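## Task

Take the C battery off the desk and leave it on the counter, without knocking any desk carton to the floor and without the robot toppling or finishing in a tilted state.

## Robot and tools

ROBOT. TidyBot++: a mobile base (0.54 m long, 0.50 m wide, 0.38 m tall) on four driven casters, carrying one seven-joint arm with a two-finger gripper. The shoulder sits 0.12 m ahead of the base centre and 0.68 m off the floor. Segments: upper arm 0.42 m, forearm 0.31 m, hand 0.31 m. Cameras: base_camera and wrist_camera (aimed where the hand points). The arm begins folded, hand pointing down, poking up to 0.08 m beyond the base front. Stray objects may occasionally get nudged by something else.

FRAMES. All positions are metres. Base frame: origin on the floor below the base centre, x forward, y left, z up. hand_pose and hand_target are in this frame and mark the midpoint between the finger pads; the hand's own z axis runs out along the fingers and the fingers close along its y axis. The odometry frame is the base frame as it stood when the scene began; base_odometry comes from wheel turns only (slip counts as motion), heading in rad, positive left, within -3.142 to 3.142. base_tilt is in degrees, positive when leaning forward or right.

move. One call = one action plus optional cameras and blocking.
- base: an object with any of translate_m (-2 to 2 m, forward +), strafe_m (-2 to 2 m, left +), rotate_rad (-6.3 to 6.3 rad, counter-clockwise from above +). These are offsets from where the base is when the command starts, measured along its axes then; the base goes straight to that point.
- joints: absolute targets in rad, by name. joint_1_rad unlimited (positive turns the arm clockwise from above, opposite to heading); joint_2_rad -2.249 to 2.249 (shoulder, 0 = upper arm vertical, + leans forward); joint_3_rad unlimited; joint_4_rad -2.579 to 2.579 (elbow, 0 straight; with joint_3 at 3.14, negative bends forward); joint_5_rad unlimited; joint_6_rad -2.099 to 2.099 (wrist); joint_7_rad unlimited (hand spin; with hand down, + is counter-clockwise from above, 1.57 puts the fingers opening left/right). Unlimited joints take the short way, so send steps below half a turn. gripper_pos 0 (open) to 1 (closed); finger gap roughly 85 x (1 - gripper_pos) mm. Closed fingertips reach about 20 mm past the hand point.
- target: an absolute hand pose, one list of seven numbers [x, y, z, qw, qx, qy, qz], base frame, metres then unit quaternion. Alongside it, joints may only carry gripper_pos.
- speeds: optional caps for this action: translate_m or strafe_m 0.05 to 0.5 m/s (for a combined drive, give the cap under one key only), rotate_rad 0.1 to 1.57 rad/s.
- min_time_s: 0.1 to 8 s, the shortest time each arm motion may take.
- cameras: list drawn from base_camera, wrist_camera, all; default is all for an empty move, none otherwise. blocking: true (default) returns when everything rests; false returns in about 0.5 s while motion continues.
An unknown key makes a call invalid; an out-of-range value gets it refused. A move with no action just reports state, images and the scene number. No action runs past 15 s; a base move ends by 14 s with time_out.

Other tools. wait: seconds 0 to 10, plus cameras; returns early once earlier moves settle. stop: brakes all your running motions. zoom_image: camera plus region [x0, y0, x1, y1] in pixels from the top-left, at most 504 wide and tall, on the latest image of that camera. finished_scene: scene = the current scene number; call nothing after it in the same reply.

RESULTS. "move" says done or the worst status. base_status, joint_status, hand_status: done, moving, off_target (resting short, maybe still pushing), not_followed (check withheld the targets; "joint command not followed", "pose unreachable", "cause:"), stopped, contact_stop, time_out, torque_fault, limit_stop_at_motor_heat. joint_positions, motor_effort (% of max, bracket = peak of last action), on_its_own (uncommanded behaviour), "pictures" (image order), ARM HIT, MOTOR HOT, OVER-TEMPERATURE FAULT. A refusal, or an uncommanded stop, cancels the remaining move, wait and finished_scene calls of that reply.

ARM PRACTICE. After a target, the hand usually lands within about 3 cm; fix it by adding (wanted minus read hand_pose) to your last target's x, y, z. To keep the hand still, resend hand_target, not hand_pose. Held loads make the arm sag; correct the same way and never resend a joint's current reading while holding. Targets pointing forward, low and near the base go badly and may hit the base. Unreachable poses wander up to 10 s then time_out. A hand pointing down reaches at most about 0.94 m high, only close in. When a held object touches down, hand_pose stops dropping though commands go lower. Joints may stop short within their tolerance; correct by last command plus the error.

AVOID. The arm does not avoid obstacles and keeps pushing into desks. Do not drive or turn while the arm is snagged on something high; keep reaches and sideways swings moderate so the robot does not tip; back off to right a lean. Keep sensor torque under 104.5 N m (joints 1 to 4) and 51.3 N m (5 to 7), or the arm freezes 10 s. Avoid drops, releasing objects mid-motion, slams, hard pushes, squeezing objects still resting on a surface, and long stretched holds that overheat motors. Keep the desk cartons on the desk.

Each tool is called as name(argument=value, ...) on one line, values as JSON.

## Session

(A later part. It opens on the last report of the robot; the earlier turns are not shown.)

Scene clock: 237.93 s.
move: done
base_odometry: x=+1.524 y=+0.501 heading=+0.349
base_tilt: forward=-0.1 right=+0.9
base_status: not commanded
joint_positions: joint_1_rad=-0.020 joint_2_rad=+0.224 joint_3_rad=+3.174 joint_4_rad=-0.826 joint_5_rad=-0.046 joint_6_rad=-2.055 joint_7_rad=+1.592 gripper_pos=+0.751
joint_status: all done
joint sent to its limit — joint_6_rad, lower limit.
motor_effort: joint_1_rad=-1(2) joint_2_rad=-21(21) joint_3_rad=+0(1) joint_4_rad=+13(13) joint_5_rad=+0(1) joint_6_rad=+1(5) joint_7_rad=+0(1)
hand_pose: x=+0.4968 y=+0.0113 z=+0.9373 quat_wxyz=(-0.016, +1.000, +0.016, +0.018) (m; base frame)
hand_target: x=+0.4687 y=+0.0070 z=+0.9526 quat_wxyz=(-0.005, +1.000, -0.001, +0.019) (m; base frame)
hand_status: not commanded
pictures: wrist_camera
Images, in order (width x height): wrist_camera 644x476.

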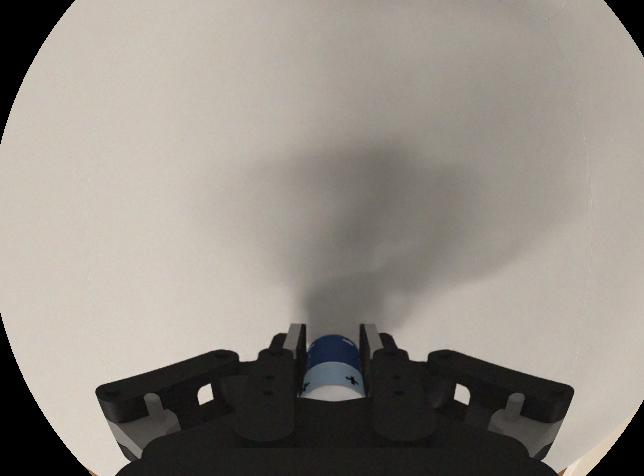

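move(joints={"joint_2_rad":0.21,"joint_4_rad":-0.9,"joint_6_rad":-2.098}, min_time_s=1, cameras=["wrist_camera"])

Scene clock: 254.17 s.
move: done
base_odometry: x=+1.524 y=+0.501 heading=+0.349
base_tilt: forward=-0.1 right=+0.8
base_status: not commanded
joint_positions: joint_1_rad=-0.020 joint_2_rad=+0.213 joint_3_rad=+3.174 joint_4_rad=-0.846 joint_5_rad=-0.046 joint_6_rad=-2.055 joint_7_rad=+1.592 gripper_pos=+0.751
joint_status: all done
joint sent to its limit — joint_6_rad, lower limit.
motor_effort: joint_1_rad=+0(2) joint_2_rad=-13(21) joint_3_rad=+1(1) joint_4_rad=+7(14) joint_5_rad=+1(1) joint_6_rad=-1(1) joint_7_rad=+1(1)
hand_pose: x=+0.4909 y=+0.0112 z=+0.9361 quat_wxyz=(-0.016, +1.000, +0.016, +0.014) (m; base frame)
hand_target: x=+0.4695 y=+0.0073 z=+0.9224 quat_wxyz=(-0.005, +1.000, -0.001, -0.031) (m; base frame)
hand_status: not commanded
pictures: wrist_camera
Images, in order (width x height): wrist_camera 644x476.

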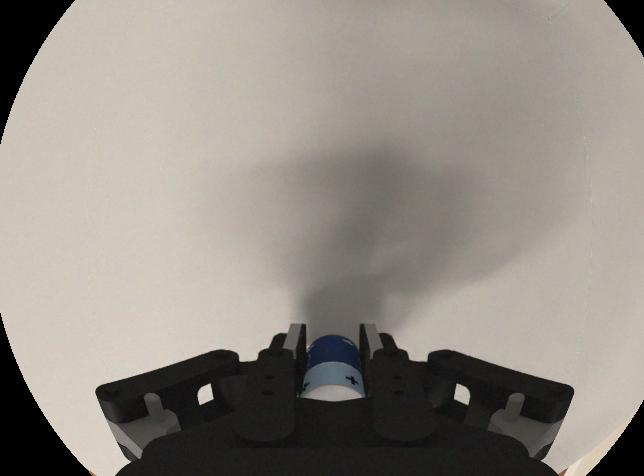

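move(joints={"joint_2_rad":0.19,"joint_4_rad":-0.87}, min_time_s=1)

move(joints={"gripper_pos":0.4}, cameras=["wrist_camera"])

Scene clock: 260.33 s.
move: done
base_odometry: x=+1.524 y=+0.501 heading=+0.349
base_tilt: forward=-0.1 right=+0.8
base_status: not commanded
joint_positions: joint_1_rad=-0.020 joint_2_rad=+0.212 joint_3_rad=+3.174 joint_4_rad=-0.846 joint_5_rad=-0.046 joint_6_rad=-2.055 joint_7_rad=+1.592 gripper_pos=+0.751
joint_status: all done
motor_effort: joint_1_rad=+0(1) joint_2_rad=-15(16) joint_3_rad=+1(1) joint_4_rad=+8(9) joint_5_rad=+1(1) joint_6_rad=+0(1) joint_7_rad=+0(1)
hand_pose: x=+0.4907 y=+0.0112 z=+0.9363 quat_wxyz=(-0.016, +1.000, +0.016, +0.014) (m; base frame)
hand_target: x=+0.4695 y=+0.0072 z=+0.9374 quat_wxyz=(-0.005, +1.000, -0.001, -0.006) (m; base frame)
hand_status: not commanded
pictures: none

Scene clock: 261.10 s.
move: done
base_odometry: x=+1.524 y=+0.501 heading=+0.349
base_tilt: forward=-0.1 right=+0.9
base_status: not commanded
joint_positions: joint_1_rad=-0.020 joint_2_rad=+0.212 joint_3_rad=+3.174 joint_4_rad=-0.862 joint_5_rad=-0.046 joint_6_rad=-2.057 joint_7_rad=+1.592 gripper_pos=+0.400
joint_status: all done
motor_effort: joint_1_rad=-1(1) joint_2_rad=-20(21) joint_3_rad=+0(1) joint_4_rad=+13(13) joint_5_rad=+0(1) joint_6_rad=+0(1) joint_7_rad=+0(0)
hand_pose: x=+0.4876 y=+0.0112 z=+0.9318 quat_wxyz=(-0.017, +1.000, +0.016, +0.006) (m; base frame)
hand_target: x=+0.4695 y=+0.0072 z=+0.9374 quat_wxyz=(-0.005, +1.000, -0.001, -0.006) (m; base frame)
hand_status: not commanded
pictures: wrist_camera
Images, in order (width x height): wrist_camera 644x476.

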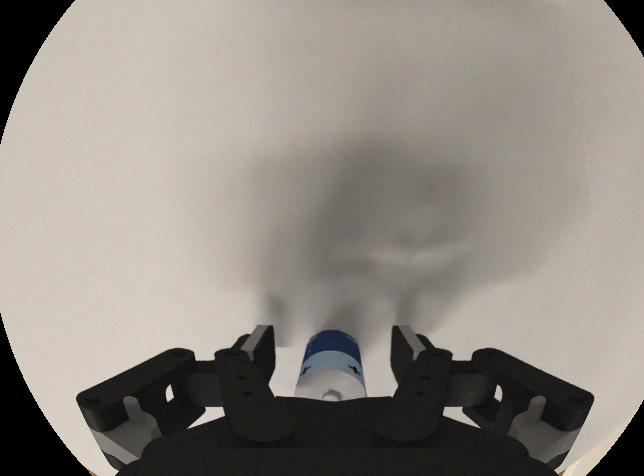

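move(joints={"gripper_pos":0})

move(base={"translate_m":-0.4}, speeds={"translate_m":0.25}, cameras=["wrist_camera"])

Scene clock: 268.70 s.
move: done
base_odometry: x=+1.524 y=+0.501 heading=+0.349
base_tilt: forward=-0.1 right=+0.8
base_status: not commanded
joint_positions: joint_1_rad=-0.020 joint_2_rad=+0.212 joint_3_rad=+3.174 joint_4_rad=-0.862 joint_5_rad=-0.046 joint_6_rad=-2.057 joint_7_rad=+1.592 gripper_pos=+0.000
joint_status: all done
motor_effort: joint_1_rad=-1(2) joint_2_rad=-21(21) joint_3_rad=+0(1) joint_4_rad=+13(13) joint_5_rad=+0(0) joint_6_rad=+0(2) joint_7_rad=+0(1)
hand_pose: x=+0.4876 y=+0.0112 z=+0.9318 quat_wxyz=(-0.017, +1.000, +0.016, +0.006) (m; base frame)
hand_target: x=+0.4695 y=+0.0072 z=+0.9374 quat_wxyz=(-0.005, +1.000, -0.001, -0.006) (m; base frame)
hand_status: not commanded
pictures: none

Scene clock: 271.20 s.
move: done
base_odometry: x=+1.148 y=+0.364 heading=+0.349
base_tilt: forward=-0.1 right=+0.8
base_status: done
joint_positions: joint_1_rad=-0.020 joint_2_rad=+0.211 joint_3_rad=+3.174 joint_4_rad=-0.862 joint_5_rad=-0.046 joint_6_rad=-2.060 joint_7_rad=+1.592 gripper_pos=+0.000
joint_status: not commanded
motor_effort: joint_1_rad=-1(3) joint_2_rad=-20(25) joint_3_rad=+0(2) joint_4_rad=+13(14) joint_5_rad=+0(1) joint_6_rad=+1(2) joint_7_rad=+1(1)
hand_pose: x=+0.4865 y=+0.0113 z=+0.9321 quat_wxyz=(-0.017, +1.000, +0.016, +0.005) (m; base frame)
hand_target: x=+0.4695 y=+0.0072 z=+0.9374 quat_wxyz=(-0.005, +1.000, -0.001, -0.006) (m; base frame)
hand_status: not commanded
pictures: wrist_camera
Images, in order (width x height): wrist_camera 644x476.

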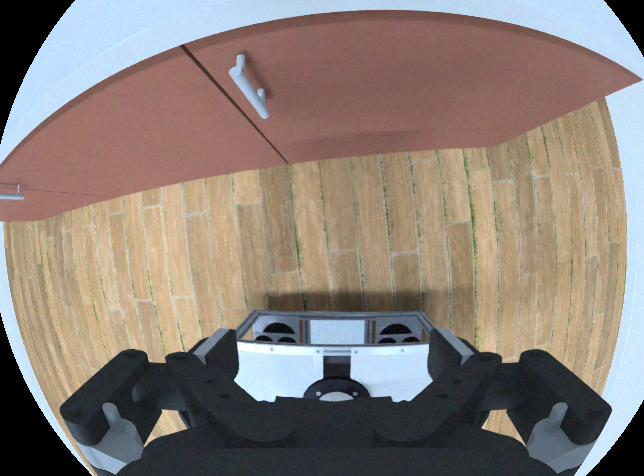

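move(joints={"joint_2_rad":-0.1,"joint_4_rad":-0.7,"joint_6_rad":-1.6}, cameras=["wrist_camera"])

Scene clock: 276.90 s.
move: done
base_odometry: x=+1.148 y=+0.364 heading=+0.349
base_tilt: forward=-0.1 right=+0.9
base_status: not commanded
joint_positions: joint_1_rad=-0.020 joint_2_rad=-0.092 joint_3_rad=+3.174 joint_4_rad=-0.707 joint_5_rad=-0.046 joint_6_rad=-1.660 joint_7_rad=+1.592 gripper_pos=+0.000
joint_status: all done
motor_effort: joint_1_rad=-1(2) joint_2_rad=-9(24) joint_3_rad=+0(1) joint_4_rad=+12(15) joint_5_rad=+0(0) joint_6_rad=+7(8) joint_7_rad=+1(1)
hand_pose: x=+0.4993 y=+0.0094 z=+1.1563 quat_wxyz=(-0.014, +0.907, +0.015, +0.420) (m; base frame)
hand_target: x=+0.5066 y=+0.0037 z=+1.1768 quat_wxyz=(-0.011, +0.891, -0.001, +0.454) (m; base frame)
hand_status: not commanded
pictures: wrist_camera
Images, in order (width x height): wrist_camera 644x476.

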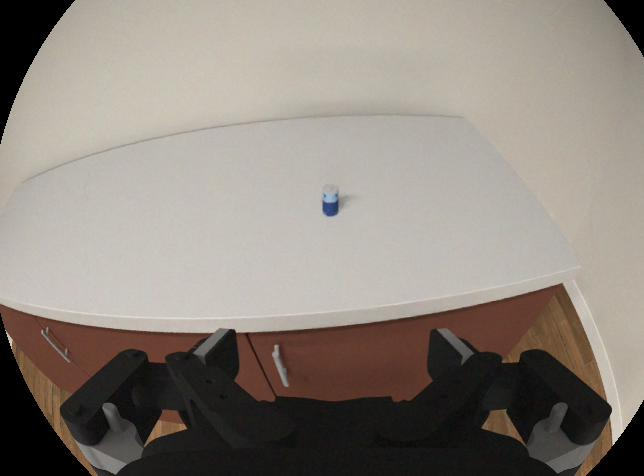

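finished_scene(scene=2)

The scene is finished: the task was done.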